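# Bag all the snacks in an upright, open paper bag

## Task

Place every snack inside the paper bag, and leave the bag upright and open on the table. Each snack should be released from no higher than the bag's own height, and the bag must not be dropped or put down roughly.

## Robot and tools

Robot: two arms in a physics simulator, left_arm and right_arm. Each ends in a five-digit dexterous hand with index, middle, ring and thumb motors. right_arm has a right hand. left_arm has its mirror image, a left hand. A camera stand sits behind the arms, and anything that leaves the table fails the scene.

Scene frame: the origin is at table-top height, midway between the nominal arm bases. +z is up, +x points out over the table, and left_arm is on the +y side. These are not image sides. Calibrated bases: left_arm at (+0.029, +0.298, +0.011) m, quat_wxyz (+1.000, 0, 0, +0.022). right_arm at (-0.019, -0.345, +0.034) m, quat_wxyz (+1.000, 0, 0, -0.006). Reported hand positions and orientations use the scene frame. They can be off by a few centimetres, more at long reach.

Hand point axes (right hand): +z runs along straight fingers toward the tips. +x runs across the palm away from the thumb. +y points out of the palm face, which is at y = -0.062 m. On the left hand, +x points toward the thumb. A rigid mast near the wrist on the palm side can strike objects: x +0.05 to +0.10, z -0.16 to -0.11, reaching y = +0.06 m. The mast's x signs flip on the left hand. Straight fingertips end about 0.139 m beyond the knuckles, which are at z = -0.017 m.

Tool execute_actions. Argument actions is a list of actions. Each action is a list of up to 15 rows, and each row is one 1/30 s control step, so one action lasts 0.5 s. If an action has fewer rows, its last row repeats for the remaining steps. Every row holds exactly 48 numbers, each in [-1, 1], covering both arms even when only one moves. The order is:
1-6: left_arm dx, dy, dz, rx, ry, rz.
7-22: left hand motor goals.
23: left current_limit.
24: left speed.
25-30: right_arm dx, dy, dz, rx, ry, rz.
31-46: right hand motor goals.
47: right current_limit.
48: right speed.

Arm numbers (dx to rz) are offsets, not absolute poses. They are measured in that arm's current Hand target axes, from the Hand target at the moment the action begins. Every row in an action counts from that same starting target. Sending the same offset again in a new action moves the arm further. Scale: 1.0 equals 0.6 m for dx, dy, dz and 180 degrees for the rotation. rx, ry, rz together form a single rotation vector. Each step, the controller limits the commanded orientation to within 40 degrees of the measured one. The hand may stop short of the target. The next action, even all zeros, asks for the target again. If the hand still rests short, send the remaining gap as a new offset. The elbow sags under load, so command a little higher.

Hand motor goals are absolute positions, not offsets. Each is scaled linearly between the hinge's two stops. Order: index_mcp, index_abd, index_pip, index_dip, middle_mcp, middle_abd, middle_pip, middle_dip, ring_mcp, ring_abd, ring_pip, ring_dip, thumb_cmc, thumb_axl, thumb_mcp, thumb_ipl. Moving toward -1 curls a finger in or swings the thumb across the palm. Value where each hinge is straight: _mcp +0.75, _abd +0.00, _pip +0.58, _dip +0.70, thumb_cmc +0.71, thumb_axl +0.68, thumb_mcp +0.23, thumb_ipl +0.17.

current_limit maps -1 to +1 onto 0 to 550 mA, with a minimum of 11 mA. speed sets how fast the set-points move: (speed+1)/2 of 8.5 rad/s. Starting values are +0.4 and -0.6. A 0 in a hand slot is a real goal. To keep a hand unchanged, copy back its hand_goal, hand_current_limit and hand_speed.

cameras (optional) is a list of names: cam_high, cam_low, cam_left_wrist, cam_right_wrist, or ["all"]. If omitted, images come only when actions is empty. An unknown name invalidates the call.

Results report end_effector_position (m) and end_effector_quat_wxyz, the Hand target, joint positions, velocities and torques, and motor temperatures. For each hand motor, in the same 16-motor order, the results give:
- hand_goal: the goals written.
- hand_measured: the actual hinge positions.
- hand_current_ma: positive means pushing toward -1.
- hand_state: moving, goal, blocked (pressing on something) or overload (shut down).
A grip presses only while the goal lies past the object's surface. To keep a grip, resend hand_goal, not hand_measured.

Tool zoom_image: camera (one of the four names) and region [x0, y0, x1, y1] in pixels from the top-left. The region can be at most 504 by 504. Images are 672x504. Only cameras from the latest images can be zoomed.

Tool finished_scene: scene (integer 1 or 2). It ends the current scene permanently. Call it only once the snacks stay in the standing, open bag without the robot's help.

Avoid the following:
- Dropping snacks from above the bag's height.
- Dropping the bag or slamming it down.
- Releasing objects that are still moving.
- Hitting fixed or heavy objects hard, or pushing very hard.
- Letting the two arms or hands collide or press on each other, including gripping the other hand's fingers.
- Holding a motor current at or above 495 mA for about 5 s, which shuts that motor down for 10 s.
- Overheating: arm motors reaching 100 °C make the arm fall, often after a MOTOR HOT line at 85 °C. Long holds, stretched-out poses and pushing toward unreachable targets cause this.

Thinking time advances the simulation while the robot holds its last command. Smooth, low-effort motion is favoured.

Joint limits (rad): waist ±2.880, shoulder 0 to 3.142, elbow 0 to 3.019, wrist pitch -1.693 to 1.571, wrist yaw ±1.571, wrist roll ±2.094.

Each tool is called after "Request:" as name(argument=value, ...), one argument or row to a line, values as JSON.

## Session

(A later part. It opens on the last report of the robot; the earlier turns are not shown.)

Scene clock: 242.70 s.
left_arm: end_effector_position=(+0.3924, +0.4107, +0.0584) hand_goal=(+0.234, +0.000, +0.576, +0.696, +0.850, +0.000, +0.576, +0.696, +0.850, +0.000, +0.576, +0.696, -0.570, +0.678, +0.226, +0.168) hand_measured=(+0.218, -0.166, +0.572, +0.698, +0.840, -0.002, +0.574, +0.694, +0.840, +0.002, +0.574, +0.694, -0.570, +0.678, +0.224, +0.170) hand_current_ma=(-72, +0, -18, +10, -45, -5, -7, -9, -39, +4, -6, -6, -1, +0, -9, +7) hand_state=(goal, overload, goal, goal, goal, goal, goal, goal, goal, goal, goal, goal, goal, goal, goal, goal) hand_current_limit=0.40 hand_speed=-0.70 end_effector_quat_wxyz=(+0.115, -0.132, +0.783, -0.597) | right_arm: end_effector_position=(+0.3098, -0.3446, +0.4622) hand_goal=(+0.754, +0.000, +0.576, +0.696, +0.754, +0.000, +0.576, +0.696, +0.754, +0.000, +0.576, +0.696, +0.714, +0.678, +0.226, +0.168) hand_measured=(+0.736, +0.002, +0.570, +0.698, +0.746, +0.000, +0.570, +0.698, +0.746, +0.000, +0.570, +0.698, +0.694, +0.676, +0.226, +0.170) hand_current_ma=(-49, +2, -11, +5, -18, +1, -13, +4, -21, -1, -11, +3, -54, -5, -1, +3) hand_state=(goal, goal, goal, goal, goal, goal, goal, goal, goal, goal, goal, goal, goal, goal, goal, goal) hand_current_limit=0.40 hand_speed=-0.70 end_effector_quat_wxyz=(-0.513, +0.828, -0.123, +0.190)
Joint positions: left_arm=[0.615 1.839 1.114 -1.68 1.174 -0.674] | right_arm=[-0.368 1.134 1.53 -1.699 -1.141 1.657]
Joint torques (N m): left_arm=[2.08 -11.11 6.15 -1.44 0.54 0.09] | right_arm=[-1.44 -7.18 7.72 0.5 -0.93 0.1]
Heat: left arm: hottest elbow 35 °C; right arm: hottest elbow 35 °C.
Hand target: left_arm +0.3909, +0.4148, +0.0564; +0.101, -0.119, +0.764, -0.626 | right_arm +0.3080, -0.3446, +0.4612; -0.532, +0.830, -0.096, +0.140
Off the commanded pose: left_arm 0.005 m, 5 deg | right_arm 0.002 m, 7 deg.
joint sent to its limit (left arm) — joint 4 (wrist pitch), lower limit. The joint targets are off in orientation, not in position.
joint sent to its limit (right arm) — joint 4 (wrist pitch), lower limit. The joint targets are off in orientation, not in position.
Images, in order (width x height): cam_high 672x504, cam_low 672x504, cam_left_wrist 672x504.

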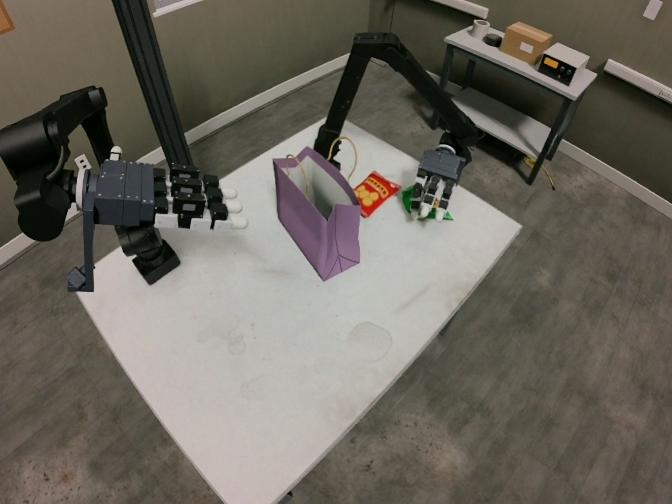

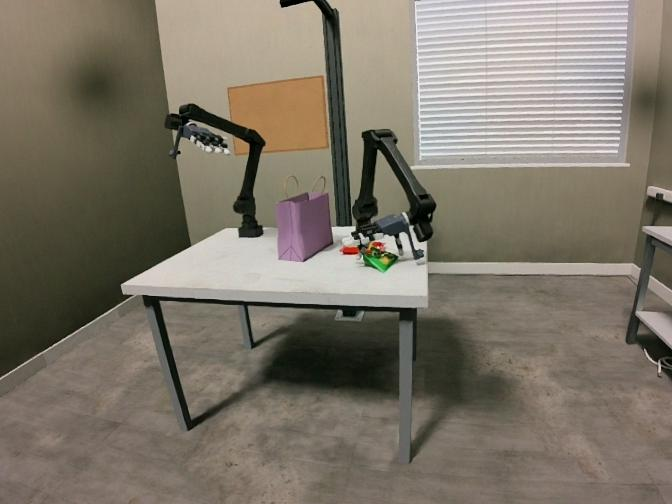

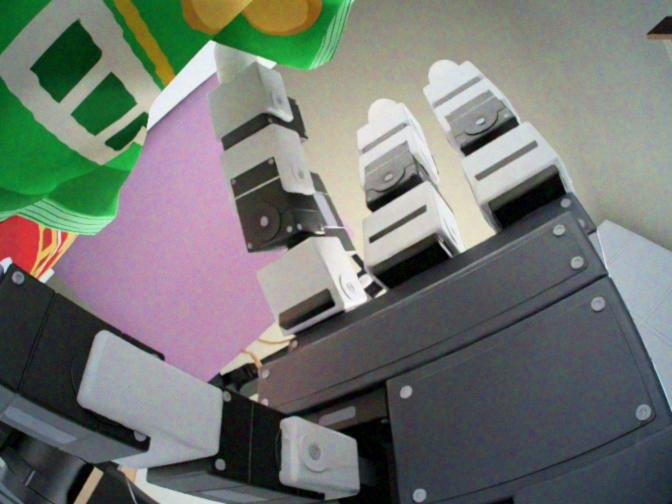

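Request:
execute_actions(
  actions=[
    [[0,0,0,0,0,0,0.18,0,0.2,0.696,0.85,0,0.576,0.696,0.85,0,0.576,0.696,-0.571,0.678,0.1,0.168,0.2,-0.7,0,0,0,0,0,0,0.754,0,0.576,0.696,0.754,0,0.576,0.696,0.754,0,0.576,0.696,0.714,0.678,0.226,0.168,0.4,-0.7]],
    [[0,0,0,0,0,0,0.13,0,-0.1,0.696,0.85,0,0.576,0.696,0.85,0,0.576,0.696,-0.571,0.678,-0.05,0.168,0.2,-0.7,0,0,0,0,0,0,0.754,0,0.576,0.696,0.754,0,0.576,0.696,0.754,0,0.576,0.696,0.714,0.678,0.226,0.168,0.4,-0.7]],
    [[0,0,0,0,0,0,0.1,0,-0.35,0.696,0.85,0,0.576,0.696,0.85,0,0.576,0.696,-0.571,0.678,-0.2,0.168,0.35,-0.7,0,0,0,0,0,0,0.754,0,0.576,0.696,0.754,0,0.576,0.696,0.754,0,0.576,0.696,0.714,0.678,0.226,0.168,0.4,-0.7]],
  ],
  cameras=["cam_low", "cam_high", "cam_left_wrist"],
)

Request:
zoom_image(
  camera="cam_low",
  region=[320, 190, 430, 290],
)

Scene clock: 245.60 s.
left_arm: end_effector_position=(+0.3927, +0.4107, +0.0585) hand_goal=(+0.100, +0.000, -0.350, +0.696, +0.850, +0.000, +0.576, +0.696, +0.850, +0.000, +0.576, +0.696, -0.570, +0.678, -0.200, +0.168) hand_measured=(+0.198, -0.172, -0.060, +0.712, +0.840, -0.002, +0.574, +0.694, +0.840, +0.002, +0.574, +0.694, -0.570, +0.678, -0.112, +0.182) hand_current_ma=(+371, +0, +371, +68, -45, -5, -7, -9, -39, +4, -6, -6, -1, +0, +371, +77) hand_state=(blocked, overload, moving, goal, goal, goal, goal, goal, goal, goal, goal, goal, goal, goal, blocked, goal) hand_current_limit=0.35 hand_speed=-0.70 end_effector_quat_wxyz=(+0.116, -0.132, +0.782, -0.598) | right_arm: end_effector_position=(+0.3098, -0.3446, +0.4622) hand_goal=(+0.754, +0.000, +0.576, +0.696, +0.754, +0.000, +0.576, +0.696, +0.754, +0.000, +0.576, +0.696, +0.714, +0.678, +0.226, +0.168) hand_measured=(+0.736, +0.002, +0.570, +0.698, +0.746, +0.000, +0.570, +0.698, +0.746, +0.000, +0.570, +0.698, +0.694, +0.676, +0.226, +0.170) hand_current_ma=(-49, +2, -11, +5, -18, +1, -13, +4, -21, -1, -11, +3, -54, -5, -1, +3) hand_state=(goal, goal, goal, goal, goal, goal, goal, goal, goal, goal, goal, goal, goal, goal, goal, goal) hand_current_limit=0.40 hand_speed=-0.70 end_effector_quat_wxyz=(-0.513, +0.828, -0.123, +0.190)
Joint positions: left_arm=[0.615 1.839 1.114 -1.68 1.176 -0.673] | right_arm=[-0.368 1.134 1.53 -1.699 -1.141 1.657]
Joint torques (N m): left_arm=[2.02 -11.28 6.15 -1.44 0.48 0.09] | right_arm=[-1.49 -7.71 7.82 0.32 -0.84 0.11]
Heat: left arm: hottest elbow 34 °C; right arm: hottest elbow 35 °C.
Hand target: left_arm +0.3909, +0.4148, +0.0564; +0.101, -0.119, +0.764, -0.626 | right_arm +0.3080, -0.3446, +0.4612; -0.532, +0.830, -0.096, +0.140
Off the commanded pose: left_arm 0.005 m, 5 deg | right_arm 0.002 m, 7 deg.
joint sent to its limit (left arm) — joint 4 (wrist pitch), lower limit. The joint targets are off in orientation, not in position.
joint sent to its limit (right arm) — joint 4 (wrist pitch), lower limit. The joint targets are off in orientation, not in position.
Images, in order (width x height): cam_high 672x504, cam_low 672x504, cam_left_wrist 672x504.

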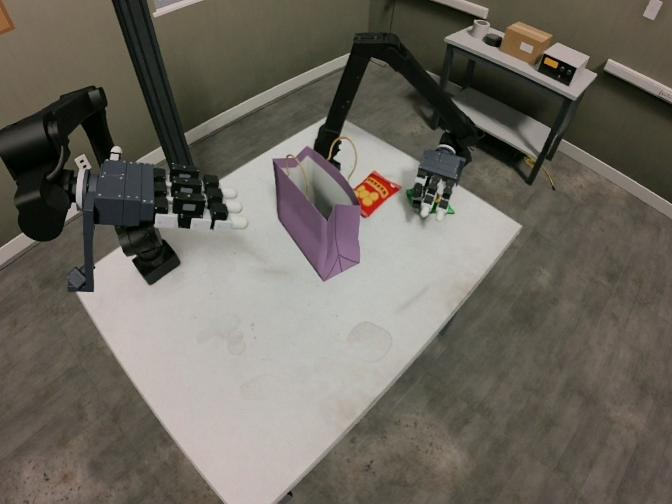

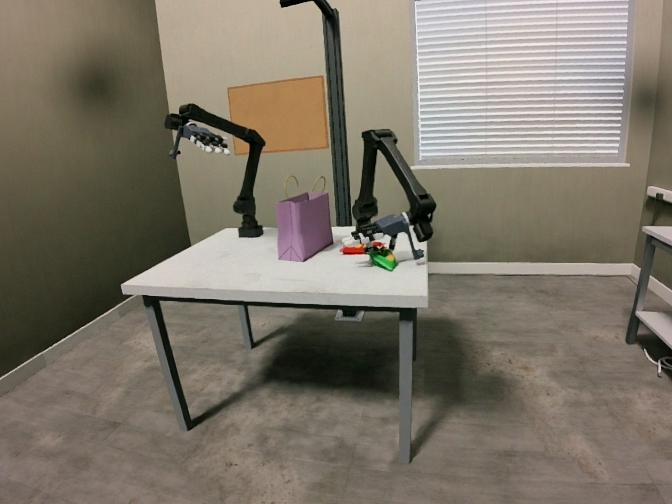

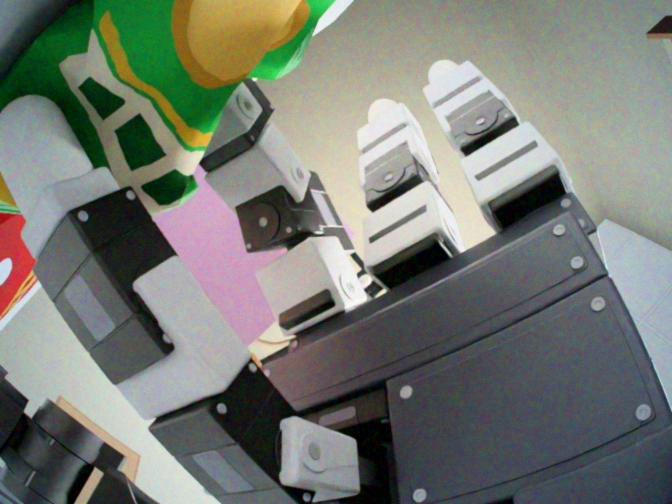

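Scaled by 4.582.

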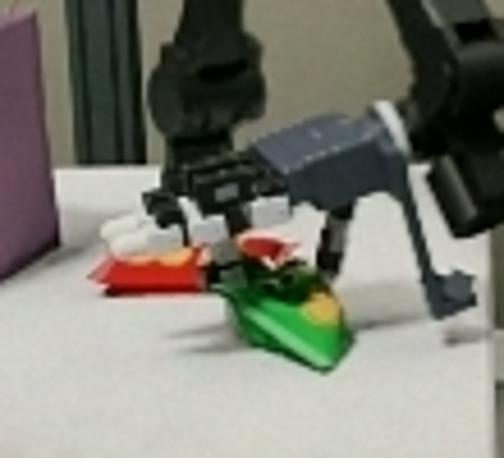

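Request:
execute_actions(
  actions=[
    [[0,0,0,0,0,0,0.1,0,-0.4,0.696,0.85,0,0.576,0.696,0.85,0,0.576,0.696,-0.571,0.678,-0.25,0.168,0.55,-0.7,0,0,0,0,0,0,0.754,0,0.576,0.696,0.754,0,0.576,0.696,0.754,0,0.576,0.696,0.714,0.678,0.226,0.168,0.4,-0.7]],
    [[0,0,0,0,0,0,0.1,0,-0.4,0.696,0.85,0,0.576,0.696,0.85,0,0.576,0.696,-0.571,0.678,-0.25,0.168,0.55,-0.7,0,0,0,0,0,0,0.754,0,0.576,0.696,0.754,0,0.576,0.696,0.754,0,0.576,0.696,0.714,0.678,0.226,0.168,0.4,-0.7]],
  ],
  cameras=["cam_low", "cam_high", "cam_left_wrist"],
)

Request:
zoom_image(
  camera="cam_low",
  region=[320, 190, 430, 290],
)

Request:
zoom_image(
  camera="cam_high",
  region=[370, 130, 480, 240],
)

Scene clock: 247.57 s.
left_arm: end_effector_position=(+0.3926, +0.4107, +0.0585) hand_goal=(+0.100, +0.000, -0.400, +0.696, +0.850, +0.000, +0.576, +0.696, +0.850, +0.000, +0.576, +0.696, -0.570, +0.678, -0.250, +0.168) hand_measured=(+0.198, -0.168, -0.110, +0.714, +0.840, -0.002, +0.574, +0.694, +0.840, +0.002, +0.574, +0.694, -0.570, +0.678, -0.114, +0.184) hand_current_ma=(+426, +0, +425, +75, -45, -5, -7, -9, -39, +4, -6, -6, -1, +0, +426, +95) hand_state=(blocked, overload, blocked, goal, goal, goal, goal, goal, goal, goal, goal, goal, goal, goal, blocked, goal) hand_current_limit=0.55 hand_speed=-0.70 end_effector_quat_wxyz=(+0.116, -0.132, +0.782, -0.598) | right_arm: end_effector_position=(+0.3098, -0.3446, +0.4622) hand_goal=(+0.754, +0.000, +0.576, +0.696, +0.754, +0.000, +0.576, +0.696, +0.754, +0.000, +0.576, +0.696, +0.714, +0.678, +0.226, +0.168) hand_measured=(+0.736, +0.002, +0.570, +0.698, +0.746, +0.000, +0.570, +0.698, +0.746, +0.000, +0.570, +0.698, +0.694, +0.676, +0.226, +0.170) hand_current_ma=(-49, +2, -11, +5, -18, +1, -13, +4, -21, -1, -11, +3, -54, -5, -1, +3) hand_state=(goal, goal, goal, goal, goal, goal, goal, goal, goal, goal, goal, goal, goal, goal, goal, goal) hand_current_limit=0.40 hand_speed=-0.70 end_effector_quat_wxyz=(-0.513, +0.828, -0.123, +0.190)
Joint positions: left_arm=[0.615 1.839 1.114 -1.68 1.175 -0.673] | right_arm=[-0.368 1.134 1.53 -1.699 -1.141 1.657]
Joint torques (N m): left_arm=[2.02 -11.28 6.13 -1.46 0.51 0.1] | right_arm=[-1.26 -7.65 7.77 0.36 -0.9 0.12]
Heat: left arm: hottest elbow 34 °C; right arm: hottest elbow 35 °C.
Hand target: left_arm +0.3909, +0.4148, +0.0564; +0.101, -0.119, +0.764, -0.626 | right_arm +0.3080, -0.3446, +0.4612; -0.532, +0.830, -0.096, +0.140
Off the commanded pose: left_arm 0.005 m, 5 deg | right_arm 0.002 m, 7 deg.
joint sent to its limit (left arm) — joint 4 (wrist pitch), lower limit. The joint targets are off in orientation, not in position.
joint sent to its limit (right arm) — joint 4 (wrist pitch), lower limit. The joint targets are off in orientation, not in position.
Images, in order (width x height): cam_high 672x504, cam_low 672x504, cam_left_wrist 672x504.

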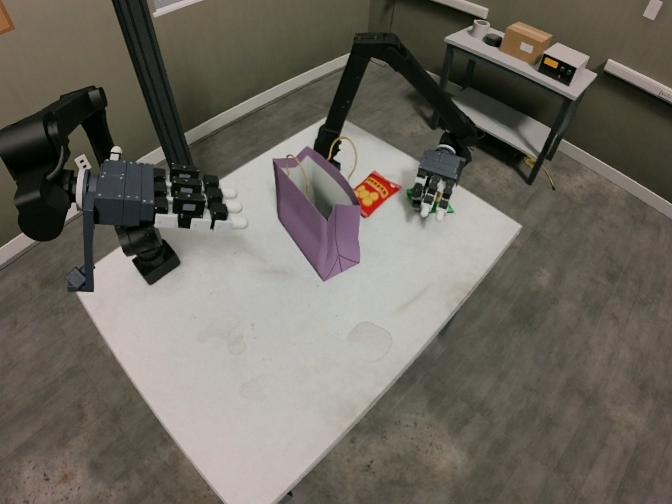

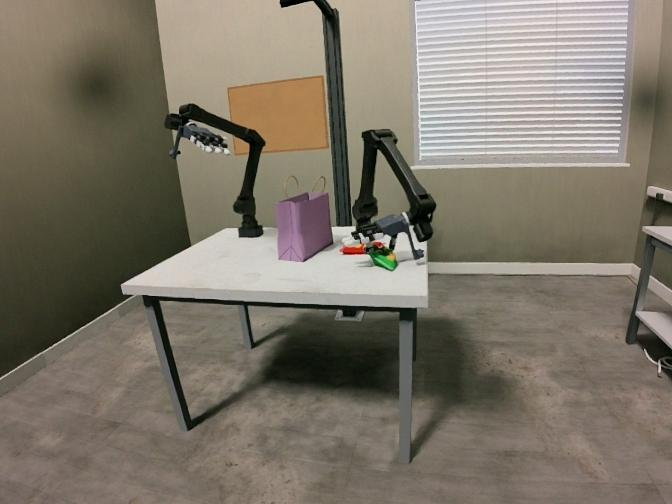

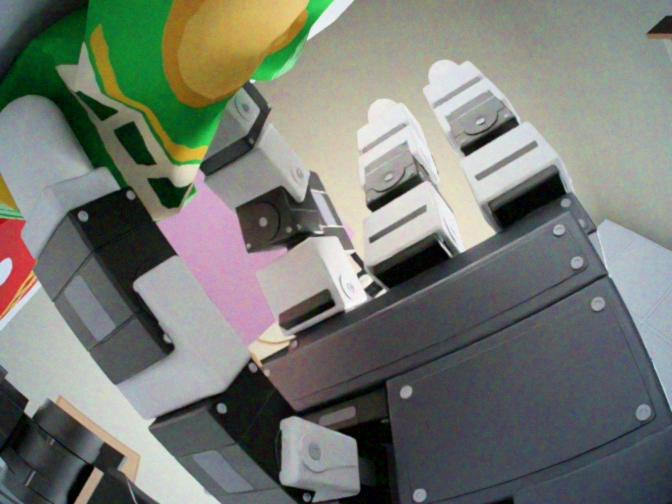

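Scaled by 4.582.

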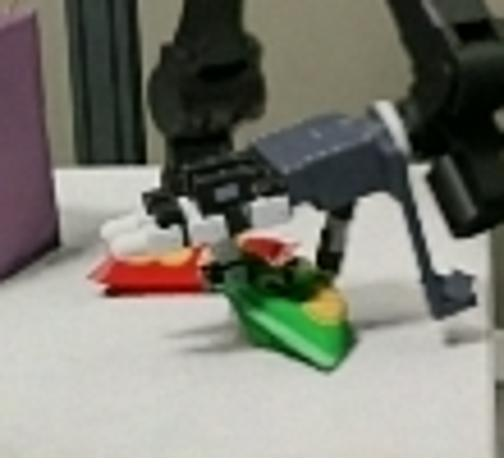

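Scaled by 4.582.

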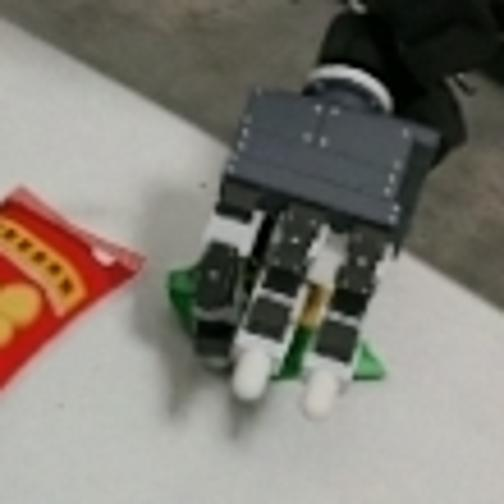

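Request:
execute_actions(
  actions=[
    [[0,-0.0978,-0.0208,0,0,0,0.1,0,-0.4,0.696,0.85,0,0.576,0.696,0.85,0,0.576,0.696,-0.571,0.678,-0.25,0.168,0.45,-0.7,0,0,0,0,0,0,0.754,0,0.576,0.696,0.754,0,0.576,0.696,0.754,0,0.576,0.696,0.714,0.678,0.226,0.168,0.4,-0.7]],
    [[0,-0.0815,-0.0173,0,0,0,0.1,0,-0.4,0.696,0.85,0,0.576,0.696,0.85,0,0.576,0.696,-0.571,0.678,-0.25,0.168,0.45,-0.7,0,0,0,0,0,0,0.754,0,0.576,0.696,0.754,0,0.576,0.696,0.754,0,0.576,0.696,0.714,0.678,0.226,0.168,0.4,-0.7]],
  ],
  cameras=["cam_low", "cam_high", "cam_left_wrist"],
)

Request:
zoom_image(
  camera="cam_low",
  region=[320, 170, 430, 270],
)

Request:
zoom_image(
  camera="cam_high",
  region=[370, 110, 480, 220],
)

Scene clock: 249.57 s.
left_arm: end_effector_position=(+0.3800, +0.4051, +0.1516) hand_goal=(+0.100, +0.000, -0.400, +0.696, +0.850, +0.000, +0.576, +0.696, +0.850, +0.000, +0.576, +0.696, -0.570, +0.678, -0.250, +0.168) hand_measured=(+0.198, -0.152, -0.128, +0.714, +0.840, -0.002, +0.574, +0.694, +0.840, +0.002, +0.574, +0.694, -0.570, +0.678, -0.114, +0.184) hand_current_ma=(+399, +0, +399, +75, -45, -5, -7, -9, -39, +4, -6, -6, +0, +0, +399, +97) hand_state=(blocked, overload, blocked, goal, goal, goal, goal, goal, goal, goal, goal, goal, goal, goal, blocked, goal) hand_current_limit=0.45 hand_speed=-0.70 end_effector_quat_wxyz=(+0.130, -0.174, +0.793, -0.569) | right_arm: end_effector_position=(+0.3098, -0.3446, +0.4622) hand_goal=(+0.754, +0.000, +0.576, +0.696, +0.754, +0.000, +0.576, +0.696, +0.754, +0.000, +0.576, +0.696, +0.714, +0.678, +0.226, +0.168) hand_measured=(+0.736, +0.002, +0.570, +0.698, +0.746, +0.000, +0.570, +0.698, +0.746, +0.000, +0.570, +0.698, +0.694, +0.676, +0.226, +0.170) hand_current_ma=(-49, +2, -11, +5, -18, +1, -13, +4, -21, -1, -11, +3, -54, -5, -1, +3) hand_state=(goal, goal, goal, goal, goal, goal, goal, goal, goal, goal, goal, goal, goal, goal, goal, goal) hand_current_limit=0.40 hand_speed=-0.70 end_effector_quat_wxyz=(-0.513, +0.828, -0.123, +0.190)
Joint positions: left_arm=[0.615 1.576 1.114 -1.68 1.184 -0.955] | right_arm=[-0.368 1.134 1.53 -1.699 -1.141 1.657]
Joint torques (N m): left_arm=[1.55 -10.75 10.54 -1.06 0.96 -0.05] | right_arm=[-1.44 -7.88 7.61 0.36 -0.86 0.12]
Heat: left arm: hottest elbow 34 °C; right arm: hottest elbow 35 °C.
Hand target: left_arm +0.3898, +0.4160, +0.1662; +0.101, -0.119, +0.764, -0.626 | right_arm +0.3080, -0.3446, +0.4612; -0.532, +0.830, -0.096, +0.140
Off the commanded pose: left_arm 0.021 m, 10 deg | right_arm 0.002 m, 7 deg.
joint sent to its limit (left arm) — joint 4 (wrist pitch), lower limit. The joint targets are off in orientation, not in position.
joint sent to its limit (right arm) — joint 4 (wrist pitch), lower limit. The joint targets are off in orientation, not in position.
Images, in order (width x height): cam_high 672x504, cam_low 672x504, cam_left_wrist 672x504.

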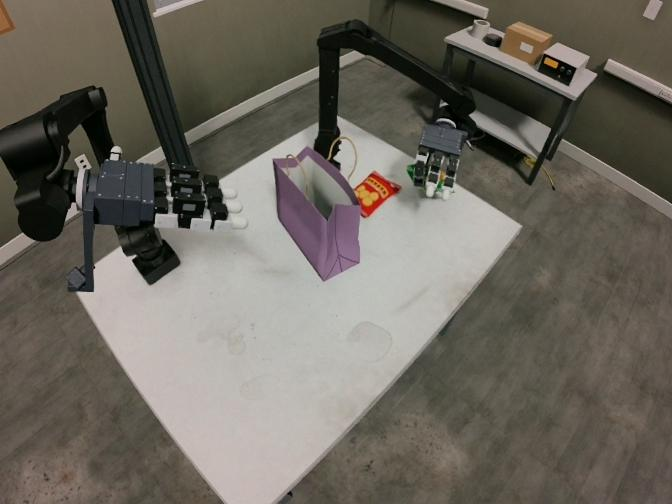

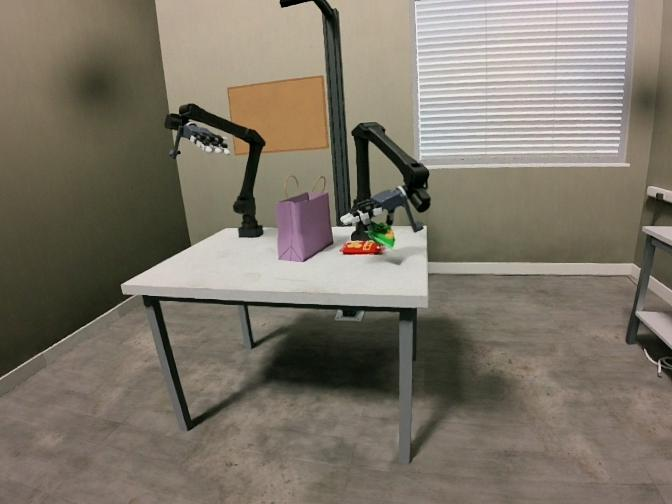

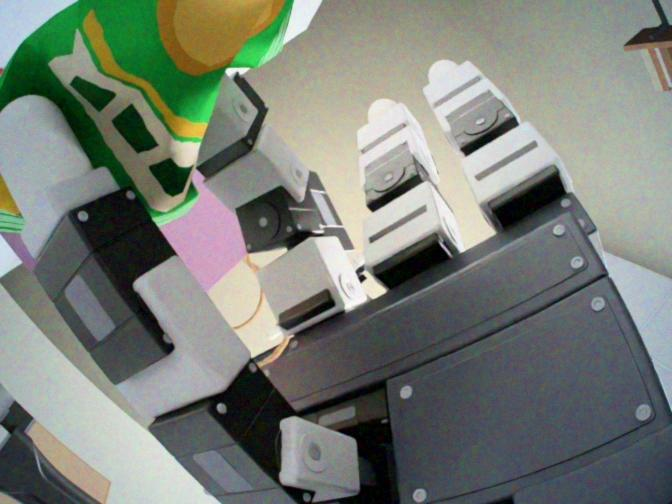

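Scaled by 4.582.

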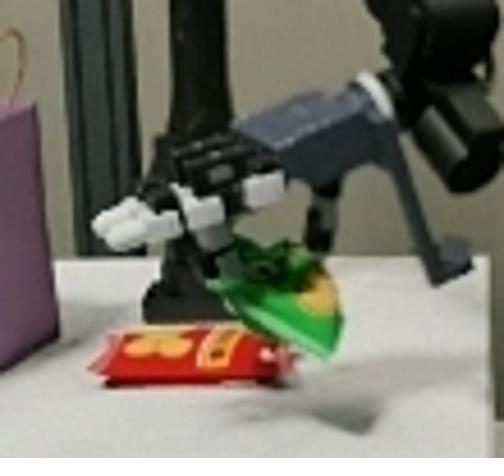

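Scaled by 4.582.

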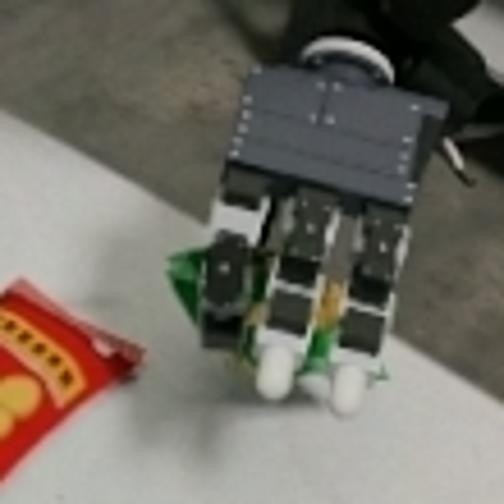

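Request:
execute_actions(
  actions=[],
  cameras=["cam_high","cam_low","cam_left_wrist"],
)

Scene clock: 251.70 s.
left_arm: end_effector_position=(+0.3799, +0.4051, +0.1516) hand_goal=(+0.100, +0.000, -0.400, +0.696, +0.850, +0.000, +0.576, +0.696, +0.850, +0.000, +0.576, +0.696, -0.570, +0.678, -0.250, +0.168) hand_measured=(+0.198, -0.152, -0.128, +0.714, +0.840, -0.002, +0.574, +0.694, +0.840, +0.002, +0.574, +0.694, -0.570, +0.678, -0.114, +0.184) hand_current_ma=(+399, +0, +399, +75, -45, -5, -7, -9, -39, +4, -6, -6, +0, +0, +399, +97) hand_state=(blocked, overload, blocked, goal, goal, goal, goal, goal, goal, goal, goal, goal, goal, goal, blocked, goal) hand_current_limit=0.45 hand_speed=-0.70 end_effector_quat_wxyz=(+0.130, -0.174, +0.793, -0.569) | right_arm: end_effector_position=(+0.3098, -0.3446, +0.4622) hand_goal=(+0.754, +0.000, +0.576, +0.696, +0.754, +0.000, +0.576, +0.696, +0.754, +0.000, +0.576, +0.696, +0.714, +0.678, +0.226, +0.168) hand_measured=(+0.736, +0.002, +0.570, +0.698, +0.746, +0.000, +0.570, +0.698, +0.746, +0.000, +0.570, +0.698, +0.694, +0.676, +0.226, +0.170) hand_current_ma=(-49, +2, -11, +5, -18, +1, -13, +4, -21, -1, -11, +3, -54, -5, -1, +3) hand_state=(goal, goal, goal, goal, goal, goal, goal, goal, goal, goal, goal, goal, goal, goal, goal, goal) hand_current_limit=0.40 hand_speed=-0.70 end_effector_quat_wxyz=(-0.513, +0.828, -0.123, +0.190)
Joint positions: left_arm=[0.615 1.576 1.114 -1.68 1.184 -0.955] | right_arm=[-0.368 1.134 1.53 -1.699 -1.141 1.657]
Joint velocities: within noise
Joint torques (N m): left_arm=[1.85 -10.7 10.59 -1.09 0.97 -0.06] | right_arm=[-1.55 -7.88 7.79 0.36 -0.88 0.13]
Motor temperatures (°C): left_arm=[25 28 34 21 24 25] | right_arm=[26 31 35 26 29 24]
Heat: left arm: hottest elbow 34 °C; right arm: hottest elbow 35 °C.
Hand target: left_arm +0.3898, +0.4160, +0.1662; +0.101, -0.119, +0.764, -0.626 | right_arm +0.3080, -0.3446, +0.4612; -0.532, +0.830, -0.096, +0.140
Off the commanded pose: left_arm 0.021 m, 10 deg | right_arm 0.002 m, 7 deg.
Images, in order (width x height): cam_high 672x504, cam_low 672x504, cam_left_wrist 672x504.

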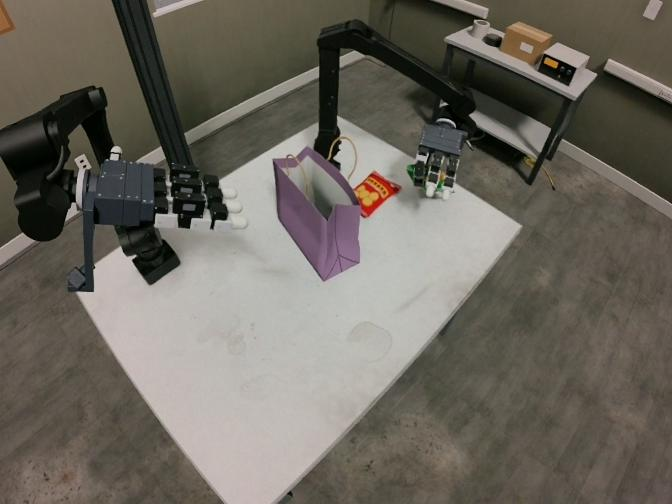

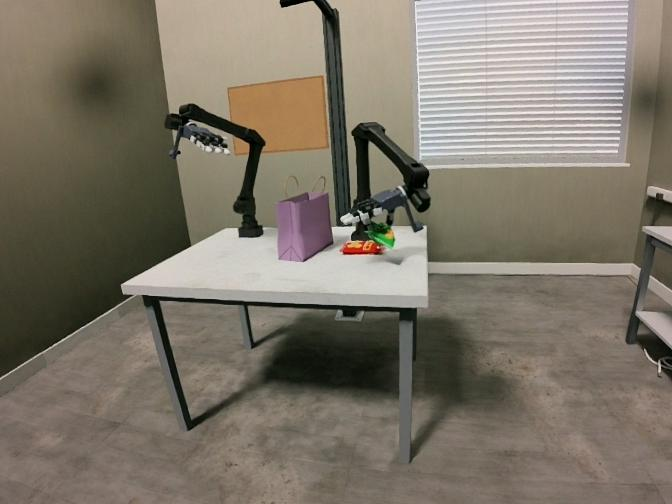

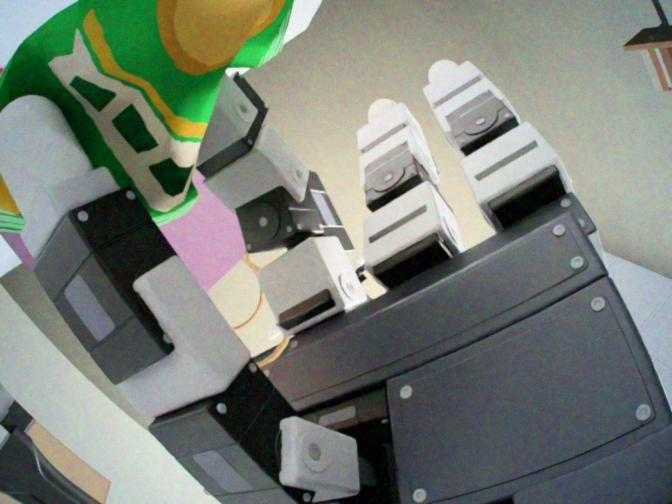

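Request:
execute_actions(
  actions=[
    [[-0.029,-0.1357,0.0452,0,0,0,0.1,0,-0.4,0.696,0.85,0,0.576,0.696,0.85,0,0.576,0.696,-0.571,0.678,-0.25,0.168,0.45,-0.7,0,0,0,0,0,0,0.754,0,0.576,0.696,0.754,0,0.576,0.696,0.754,0,0.576,0.696,0.714,0.678,0.226,0.168,0.4,-0.7]],
    [[0.0099,-0.1317,0.0583,0,0.0217,0.0046,0.1,0,-0.4,0.696,0.85,0,0.576,0.696,0.85,0,0.576,0.696,-0.571,0.678,-0.25,0.168,0.45,-0.7,0,0,0,0,0,0,0.754,0,0.576,0.696,0.754,0,0.576,0.696,0.754,0,0.576,0.696,0.714,0.678,0.226,0.168,0.4,-0.7]],
    [[0.0283,-0.1142,0.0563,0,0.0272,0.0058,0.1,0,-0.4,0.696,0.85,0,0.576,0.696,0.85,0,0.576,0.696,-0.571,0.678,-0.25,0.168,0.45,-0.7,0,0,0,0,0,0,0.754,0,0.576,0.696,0.754,0,0.576,0.696,0.754,0,0.576,0.696,0.714,0.678,0.226,0.168,0.4,-0.7]],
  ],
  cameras=["cam_high","cam_low","cam_left_wrist"],
)

Scene clock: 254.73 s.
left_arm: end_effector_position=(+0.4140, +0.2796, +0.3519) hand_goal=(+0.100, +0.000, -0.400, +0.696, +0.850, +0.000, +0.576, +0.696, +0.850, +0.000, +0.576, +0.696, -0.570, +0.678, -0.250, +0.168) hand_measured=(+0.198, -0.144, -0.132, +0.714, +0.840, -0.002, +0.574, +0.694, +0.840, +0.002, +0.574, +0.694, -0.568, +0.678, -0.114, +0.186) hand_current_ma=(+399, +0, +399, +75, -46, -4, -7, -9, -40, +4, -6, -6, +4, +2, +399, +100) hand_state=(blocked, overload, blocked, goal, goal, goal, goal, goal, goal, goal, goal, goal, goal, goal, blocked, goal) hand_current_limit=0.45 hand_speed=-0.70 end_effector_quat_wxyz=(+0.105, -0.125, +0.780, -0.604) | right_arm: end_effector_position=(+0.3098, -0.3446, +0.4622) hand_goal=(+0.754, +0.000, +0.576, +0.696, +0.754, +0.000, +0.576, +0.696, +0.754, +0.000, +0.576, +0.696, +0.714, +0.678, +0.226, +0.168) hand_measured=(+0.736, +0.002, +0.570, +0.698, +0.746, +0.000, +0.570, +0.698, +0.746, +0.000, +0.570, +0.698, +0.694, +0.676, +0.226, +0.170) hand_current_ma=(-49, +2, -11, +5, -18, +1, -13, +4, -21, -1, -11, +3, -54, -5, -1, +3) hand_state=(goal, goal, goal, goal, goal, goal, goal, goal, goal, goal, goal, goal, goal, goal, goal, goal) hand_current_limit=0.40 hand_speed=-0.70 end_effector_quat_wxyz=(-0.513, +0.828, -0.123, +0.190)
Joint positions: left_arm=[0.299 1.34 1.408 -1.681 1.319 -1.513] | right_arm=[-0.368 1.134 1.53 -1.699 -1.141 1.657]
Joint torques (N m): left_arm=[1.14 -8.47 13.3 -0.27 1.31 -0.05] | right_arm=[-1.55 -7.65 7.75 0.42 -0.89 0.12]
Heat: left arm: hottest elbow 34 °C; right arm: hottest elbow 35 °C.
Hand target: left_arm +0.4225, +0.2822, +0.3722; +0.053, -0.058, +0.771, -0.632 | right_arm +0.3080, -0.3446, +0.4612; -0.532, +0.830, -0.096, +0.140
Off the commanded pose: left_arm 0.022 m, 10 deg | right_arm 0.002 m, 7 deg.
joint sent to its limit (left arm) — joint 4 (wrist pitch), lower limit. The joint targets are off in orientation, not in position.
joint sent to its limit (right arm) — joint 4 (wrist pitch), lower limit. The joint targets are off in orientation, not in position.
Images, in order (width x height): cam_high 672x504, cam_low 672x504, cam_left_wrist 672x504.

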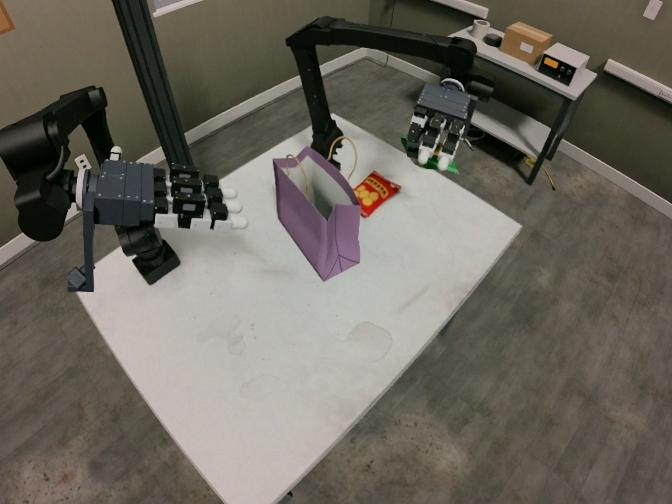

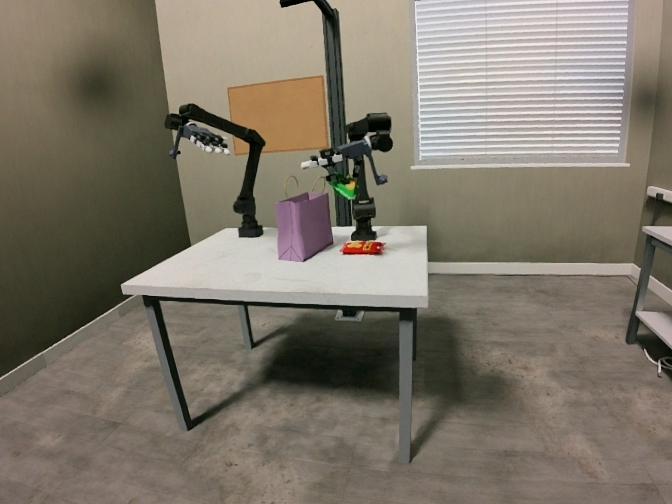

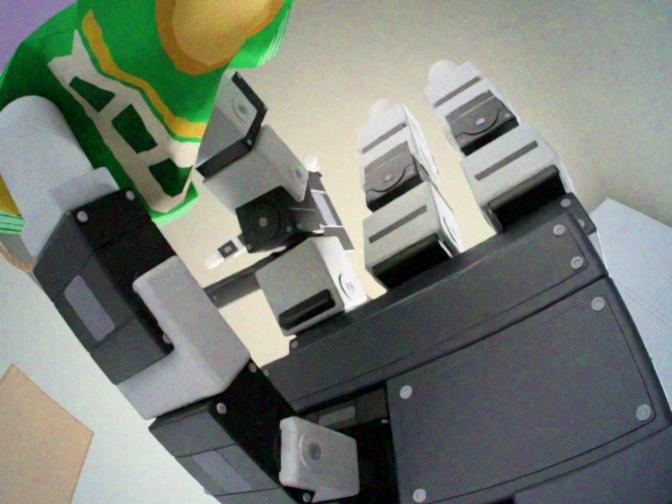

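Request:
zoom_image(
  camera="cam_high",
  region=[260, 50, 520, 290],
)

Request:
zoom_image(
  camera="cam_low",
  region=[240, 90, 440, 290],
)

Scaled by 1.938.

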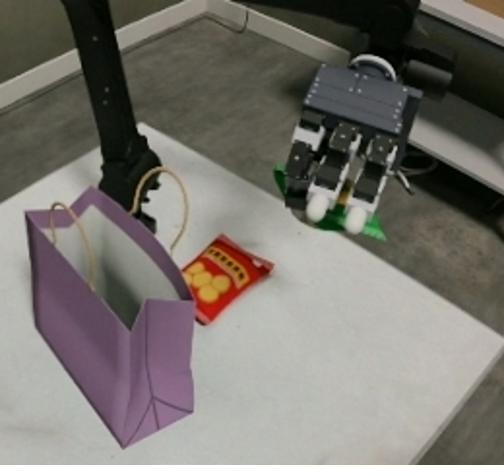

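Scaled by 2.520.

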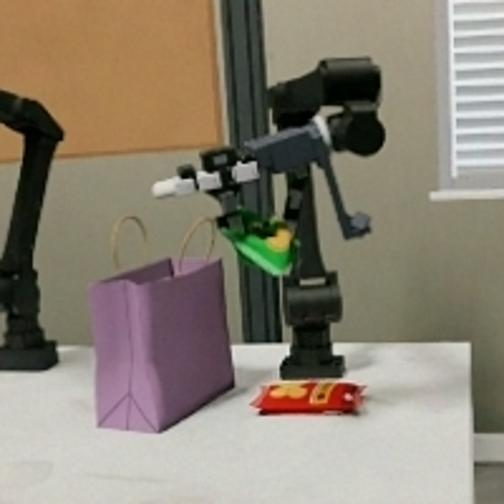

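Request:
execute_actions(
  actions=[
    [[-0.004,0.1386,0.0854,0,0,0,0.1,0,-0.4,0.696,0.85,0,0.576,0.696,0.85,0,0.576,0.696,-0.571,0.678,-0.25,0.168,0.45,-0.7,0,0,0,0,0,0,0.754,0,0.576,0.696,0.754,0,0.576,0.696,0.754,0,0.576,0.696,0.714,0.678,0.226,0.168,0.4,-0.7]],
    [[0.0013,0.145,0.0392,0,0,0,0.1,0,-0.4,0.696,0.85,0,0.576,0.696,0.85,0,0.576,0.696,-0.571,0.678,-0.25,0.168,0.45,-0.7,0,0,0,0,0,0,0.754,0,0.576,0.696,0.754,0,0.576,0.696,0.754,0,0.576,0.696,0.714,0.678,0.226,0.168,0.4,-0.7]],
    [[0,0.1304,0.0277,0,0,0,0.1,0,-0.4,0.696,0.85,0,0.576,0.696,0.85,0,0.576,0.696,-0.571,0.678,-0.25,0.168,0.45,-0.7,0,0,0,0,0,0,0.754,0,0.576,0.696,0.754,0,0.576,0.696,0.754,0,0.576,0.696,0.714,0.678,0.226,0.168,0.4,-0.7]],
  ],
  cameras=["cam_high","cam_low"],
)

Request:
zoom_image(
  camera="cam_high",
  region=[260, 90, 520, 330],
)

Request:
zoom_image(
  camera="cam_low",
  region=[240, 140, 440, 290],
)

Scene clock: 262.77 s.
left_arm: end_effector_position=(+0.4306, +0.2472, +0.1107) hand_goal=(+0.100, +0.000, -0.400, +0.696, +0.850, +0.000, +0.576, +0.696, +0.850, +0.000, +0.576, +0.696, -0.570, +0.678, -0.250, +0.168) hand_measured=(+0.198, -0.140, -0.134, +0.714, +0.840, -0.002, +0.574, +0.694, +0.840, +0.002, +0.574, +0.694, -0.568, +0.678, -0.114, +0.186) hand_current_ma=(+399, +0, +399, +75, -46, -4, -7, -9, -41, +3, -6, -6, +4, +3, +399, +100) hand_state=(blocked, overload, blocked, goal, goal, goal, goal, goal, goal, goal, goal, goal, goal, goal, blocked, goal) hand_current_limit=0.45 hand_speed=-0.70 end_effector_quat_wxyz=(+0.054, -0.062, +0.771, -0.631) | right_arm: end_effector_position=(+0.3098, -0.3446, +0.4622) hand_goal=(+0.754, +0.000, +0.576, +0.696, +0.754, +0.000, +0.576, +0.696, +0.754, +0.000, +0.576, +0.696, +0.714, +0.678, +0.226, +0.168) hand_measured=(+0.736, +0.002, +0.570, +0.698, +0.746, +0.000, +0.570, +0.698, +0.746, +0.000, +0.570, +0.698, +0.694, +0.676, +0.226, +0.170) hand_current_ma=(-49, +2, -11, +5, -18, +1, -13, +4, -21, -1, -11, +3, -54, -5, -1, +3) hand_state=(goal, goal, goal, goal, goal, goal, goal, goal, goal, goal, goal, goal, goal, goal, goal, goal) hand_current_limit=0.40 hand_speed=-0.70 end_effector_quat_wxyz=(-0.513, +0.828, -0.123, +0.190)
Joint positions: left_arm=[0.213 1.67 1.069 -1.392 1.353 -1.134] | right_arm=[-0.368 1.134 1.53 -1.699 -1.141 1.657]
Joint torques (N m): left_arm=[0.38 -11.22 7.36 -0.03 1.16 -0.05] | right_arm=[-1.55 -7.82 7.8 0.5 -0.9 0.07]
Heat: left arm: hottest elbow 34 °C; right arm: hottest elbow 35 °C.
Hand target: left_arm +0.4327, +0.2424, +0.1107; +0.053, -0.058, +0.771, -0.632 | right_arm +0.3080, -0.3446, +0.4612; -0.532, +0.830, -0.096, +0.140
Off the commanded pose: left_arm 0.005 m, 1 deg | right_arm 0.002 m, 7 deg.
joint sent to its limit (right arm) — joint 4 (wrist pitch), lower limit. The joint targets are off in orientation, not in position.
Images, in order (width x height): cam_high 672x504, cam_low 672x504.

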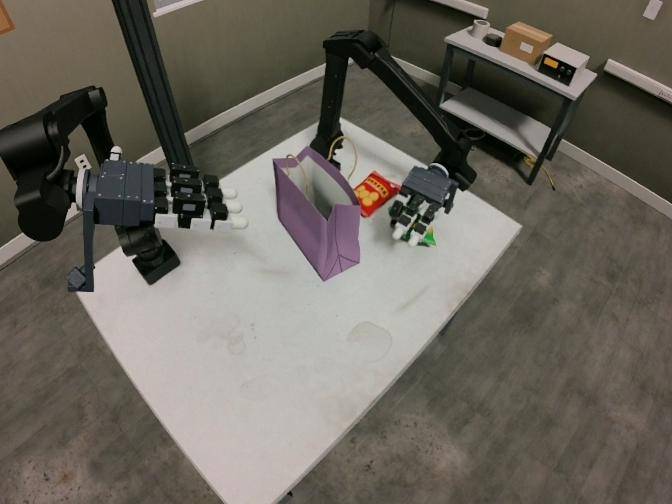

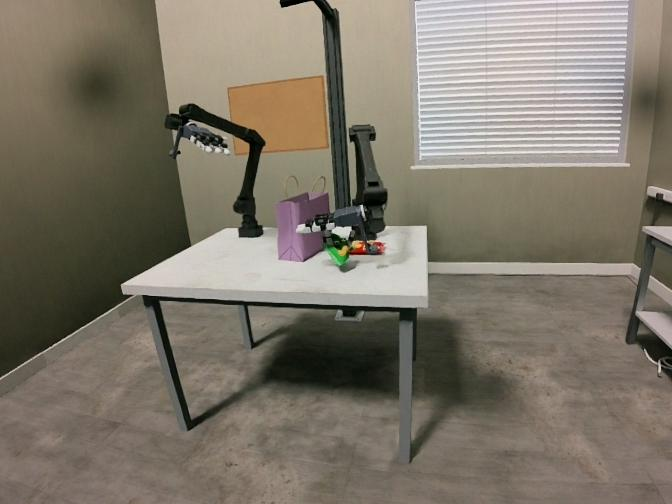

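Scaled by 1.938.

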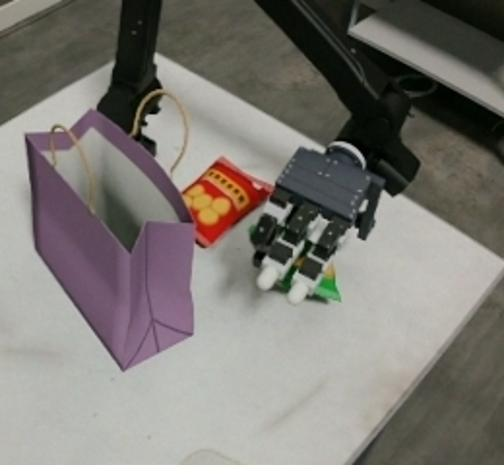

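Scaled by 2.520.

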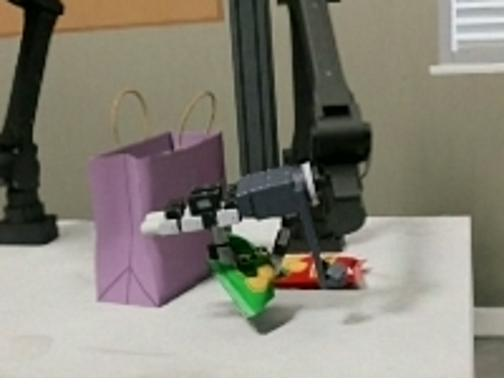

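Request:
execute_actions(
  actions=[
    [[0,0.057,0.0121,0,0,0,0.1,0,-0.4,0.696,0.85,0,0.576,0.696,0.85,0,0.576,0.696,-0.571,0.678,-0.25,0.168,0.45,-0.7,0,0,0,0,0,0,0.754,0,0.576,0.696,0.754,0,0.576,0.696,0.754,0,0.576,0.696,0.714,0.678,0.226,0.168,0.4,-0.7]],
    [[0,0,0,0,0,0,0.15,0,0.0,0.696,0.85,0,0.576,0.696,0.85,0,0.576,0.696,-0.571,0.678,0.0,0.168,0.45,-0.7,0,0,0,0,0,0,0.754,0,0.576,0.696,0.754,0,0.576,0.696,0.754,0,0.576,0.696,0.714,0.678,0.226,0.168,0.4,-0.7]],
    [[0,0,0,0,0,0,0.2,0,0.4,0.696,0.85,0,0.576,0.696,0.85,0,0.576,0.696,-0.571,0.678,0.226,0.168,0.45,-0.6,0,0,0,0,0,0,0.754,0,0.576,0.696,0.754,0,0.576,0.696,0.754,0,0.576,0.696,0.714,0.678,0.226,0.168,0.4,-0.7]],
  ],
  cameras=["cam_high","cam_low","cam_left_wrist"],
)

Request:
zoom_image(
  camera="cam_high",
  region=[340, 130, 500, 290],
)

Request:
zoom_image(
  camera="cam_low",
  region=[240, 140, 440, 290],
)

Scene clock: 265.33 s.
left_arm: end_effector_position=(+0.4341, +0.2475, +0.0815) hand_goal=(+0.200, +0.000, +0.400, +0.696, +0.850, +0.000, +0.576, +0.696, +0.850, +0.000, +0.576, +0.696, -0.570, +0.678, +0.226, +0.168) hand_measured=(+0.184, -0.140, +0.394, +0.698, +0.840, -0.002, +0.574, +0.694, +0.840, +0.002, +0.574, +0.694, -0.568, +0.678, +0.222, +0.170) hand_current_ma=(-70, +0, -25, +11, -46, -4, -7, -9, -41, +3, -6, -6, +4, +3, -18, +9) hand_state=(goal, overload, goal, goal, goal, goal, goal, goal, goal, goal, goal, goal, goal, goal, goal, goal) hand_current_limit=0.45 hand_speed=-0.60 end_effector_quat_wxyz=(+0.060, -0.058, +0.772, -0.631) | right_arm: end_effector_position=(+0.3098, -0.3446, +0.4622) hand_goal=(+0.754, +0.000, +0.576, +0.696, +0.754, +0.000, +0.576, +0.696, +0.754, +0.000, +0.576, +0.696, +0.714, +0.678, +0.226, +0.168) hand_measured=(+0.736, +0.002, +0.570, +0.698, +0.746, +0.000, +0.570, +0.698, +0.746, +0.000, +0.570, +0.698, +0.694, +0.676, +0.226, +0.170) hand_current_ma=(-49, +2, -11, +5, -18, +1, -13, +4, -21, -1, -11, +3, -54, -5, -1, +3) hand_state=(goal, goal, goal, goal, goal, goal, goal, goal, goal, goal, goal, goal, goal, goal, goal, goal) hand_current_limit=0.40 hand_speed=-0.70 end_effector_quat_wxyz=(-0.513, +0.828, -0.123, +0.190)
Joint positions: left_arm=[0.212 1.715 1.04 -1.293 1.355 -1.145] | right_arm=[-0.368 1.134 1.53 -1.699 -1.141 1.657]
Joint torques (N m): left_arm=[0.38 -10.46 6.5 0.02 1.09 -0.06] | right_arm=[-1.26 -7.94 7.82 0.49 -0.92 0.11]
Heat: left arm: hottest elbow 34 °C; right arm: hottest elbow 35 °C.
Hand target: left_arm +0.4330, +0.2421, +0.0758; +0.053, -0.058, +0.771, -0.632 | right_arm +0.3080, -0.3446, +0.4612; -0.532, +0.830, -0.096, +0.140
Off the commanded pose: left_arm 0.008 m, 1 deg | right_arm 0.002 m, 7 deg.
joint sent to its limit (right arm) — joint 4 (wrist pitch), lower limit. The joint targets are off in orientation, not in position.
Images, in order (width x height): cam_high 672x504, cam_low 672x504, cam_left_wrist 672x504.

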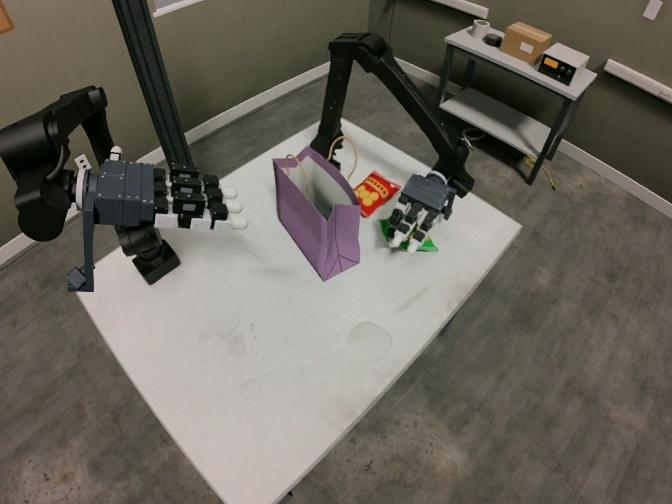

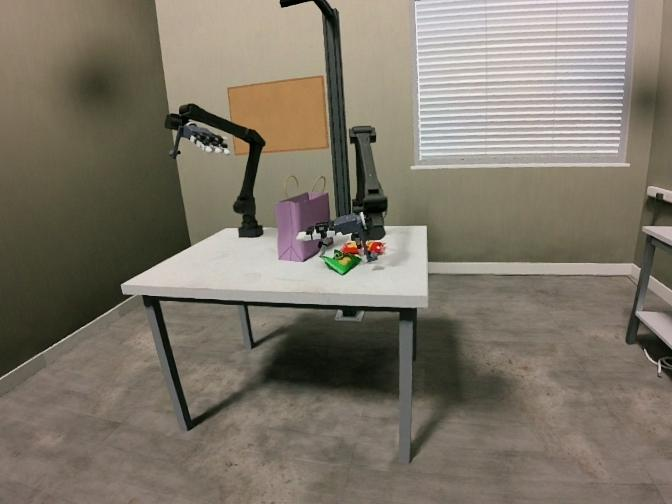

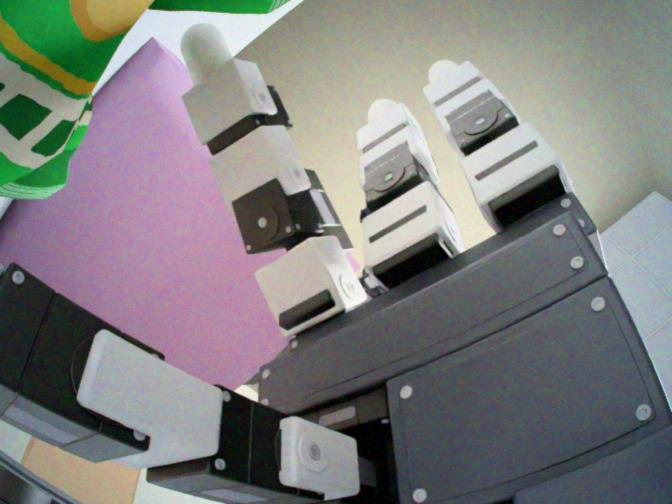

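Scaled by 3.150.

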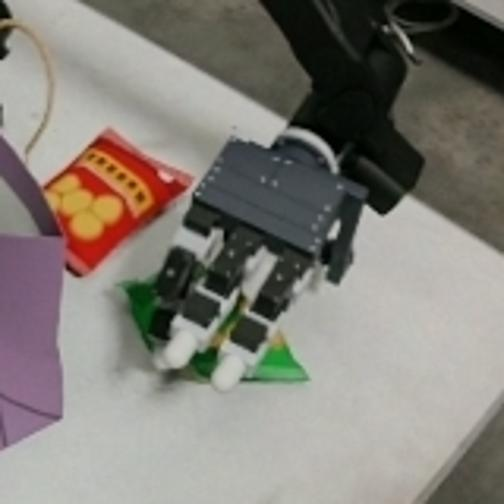

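Scaled by 2.520.

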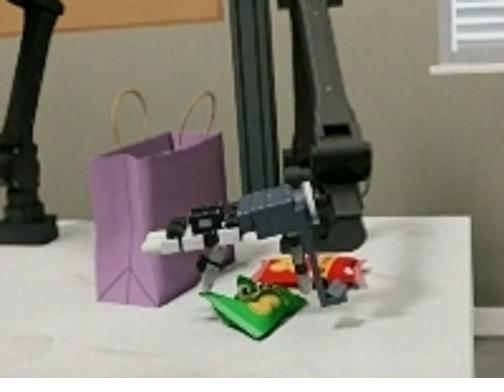

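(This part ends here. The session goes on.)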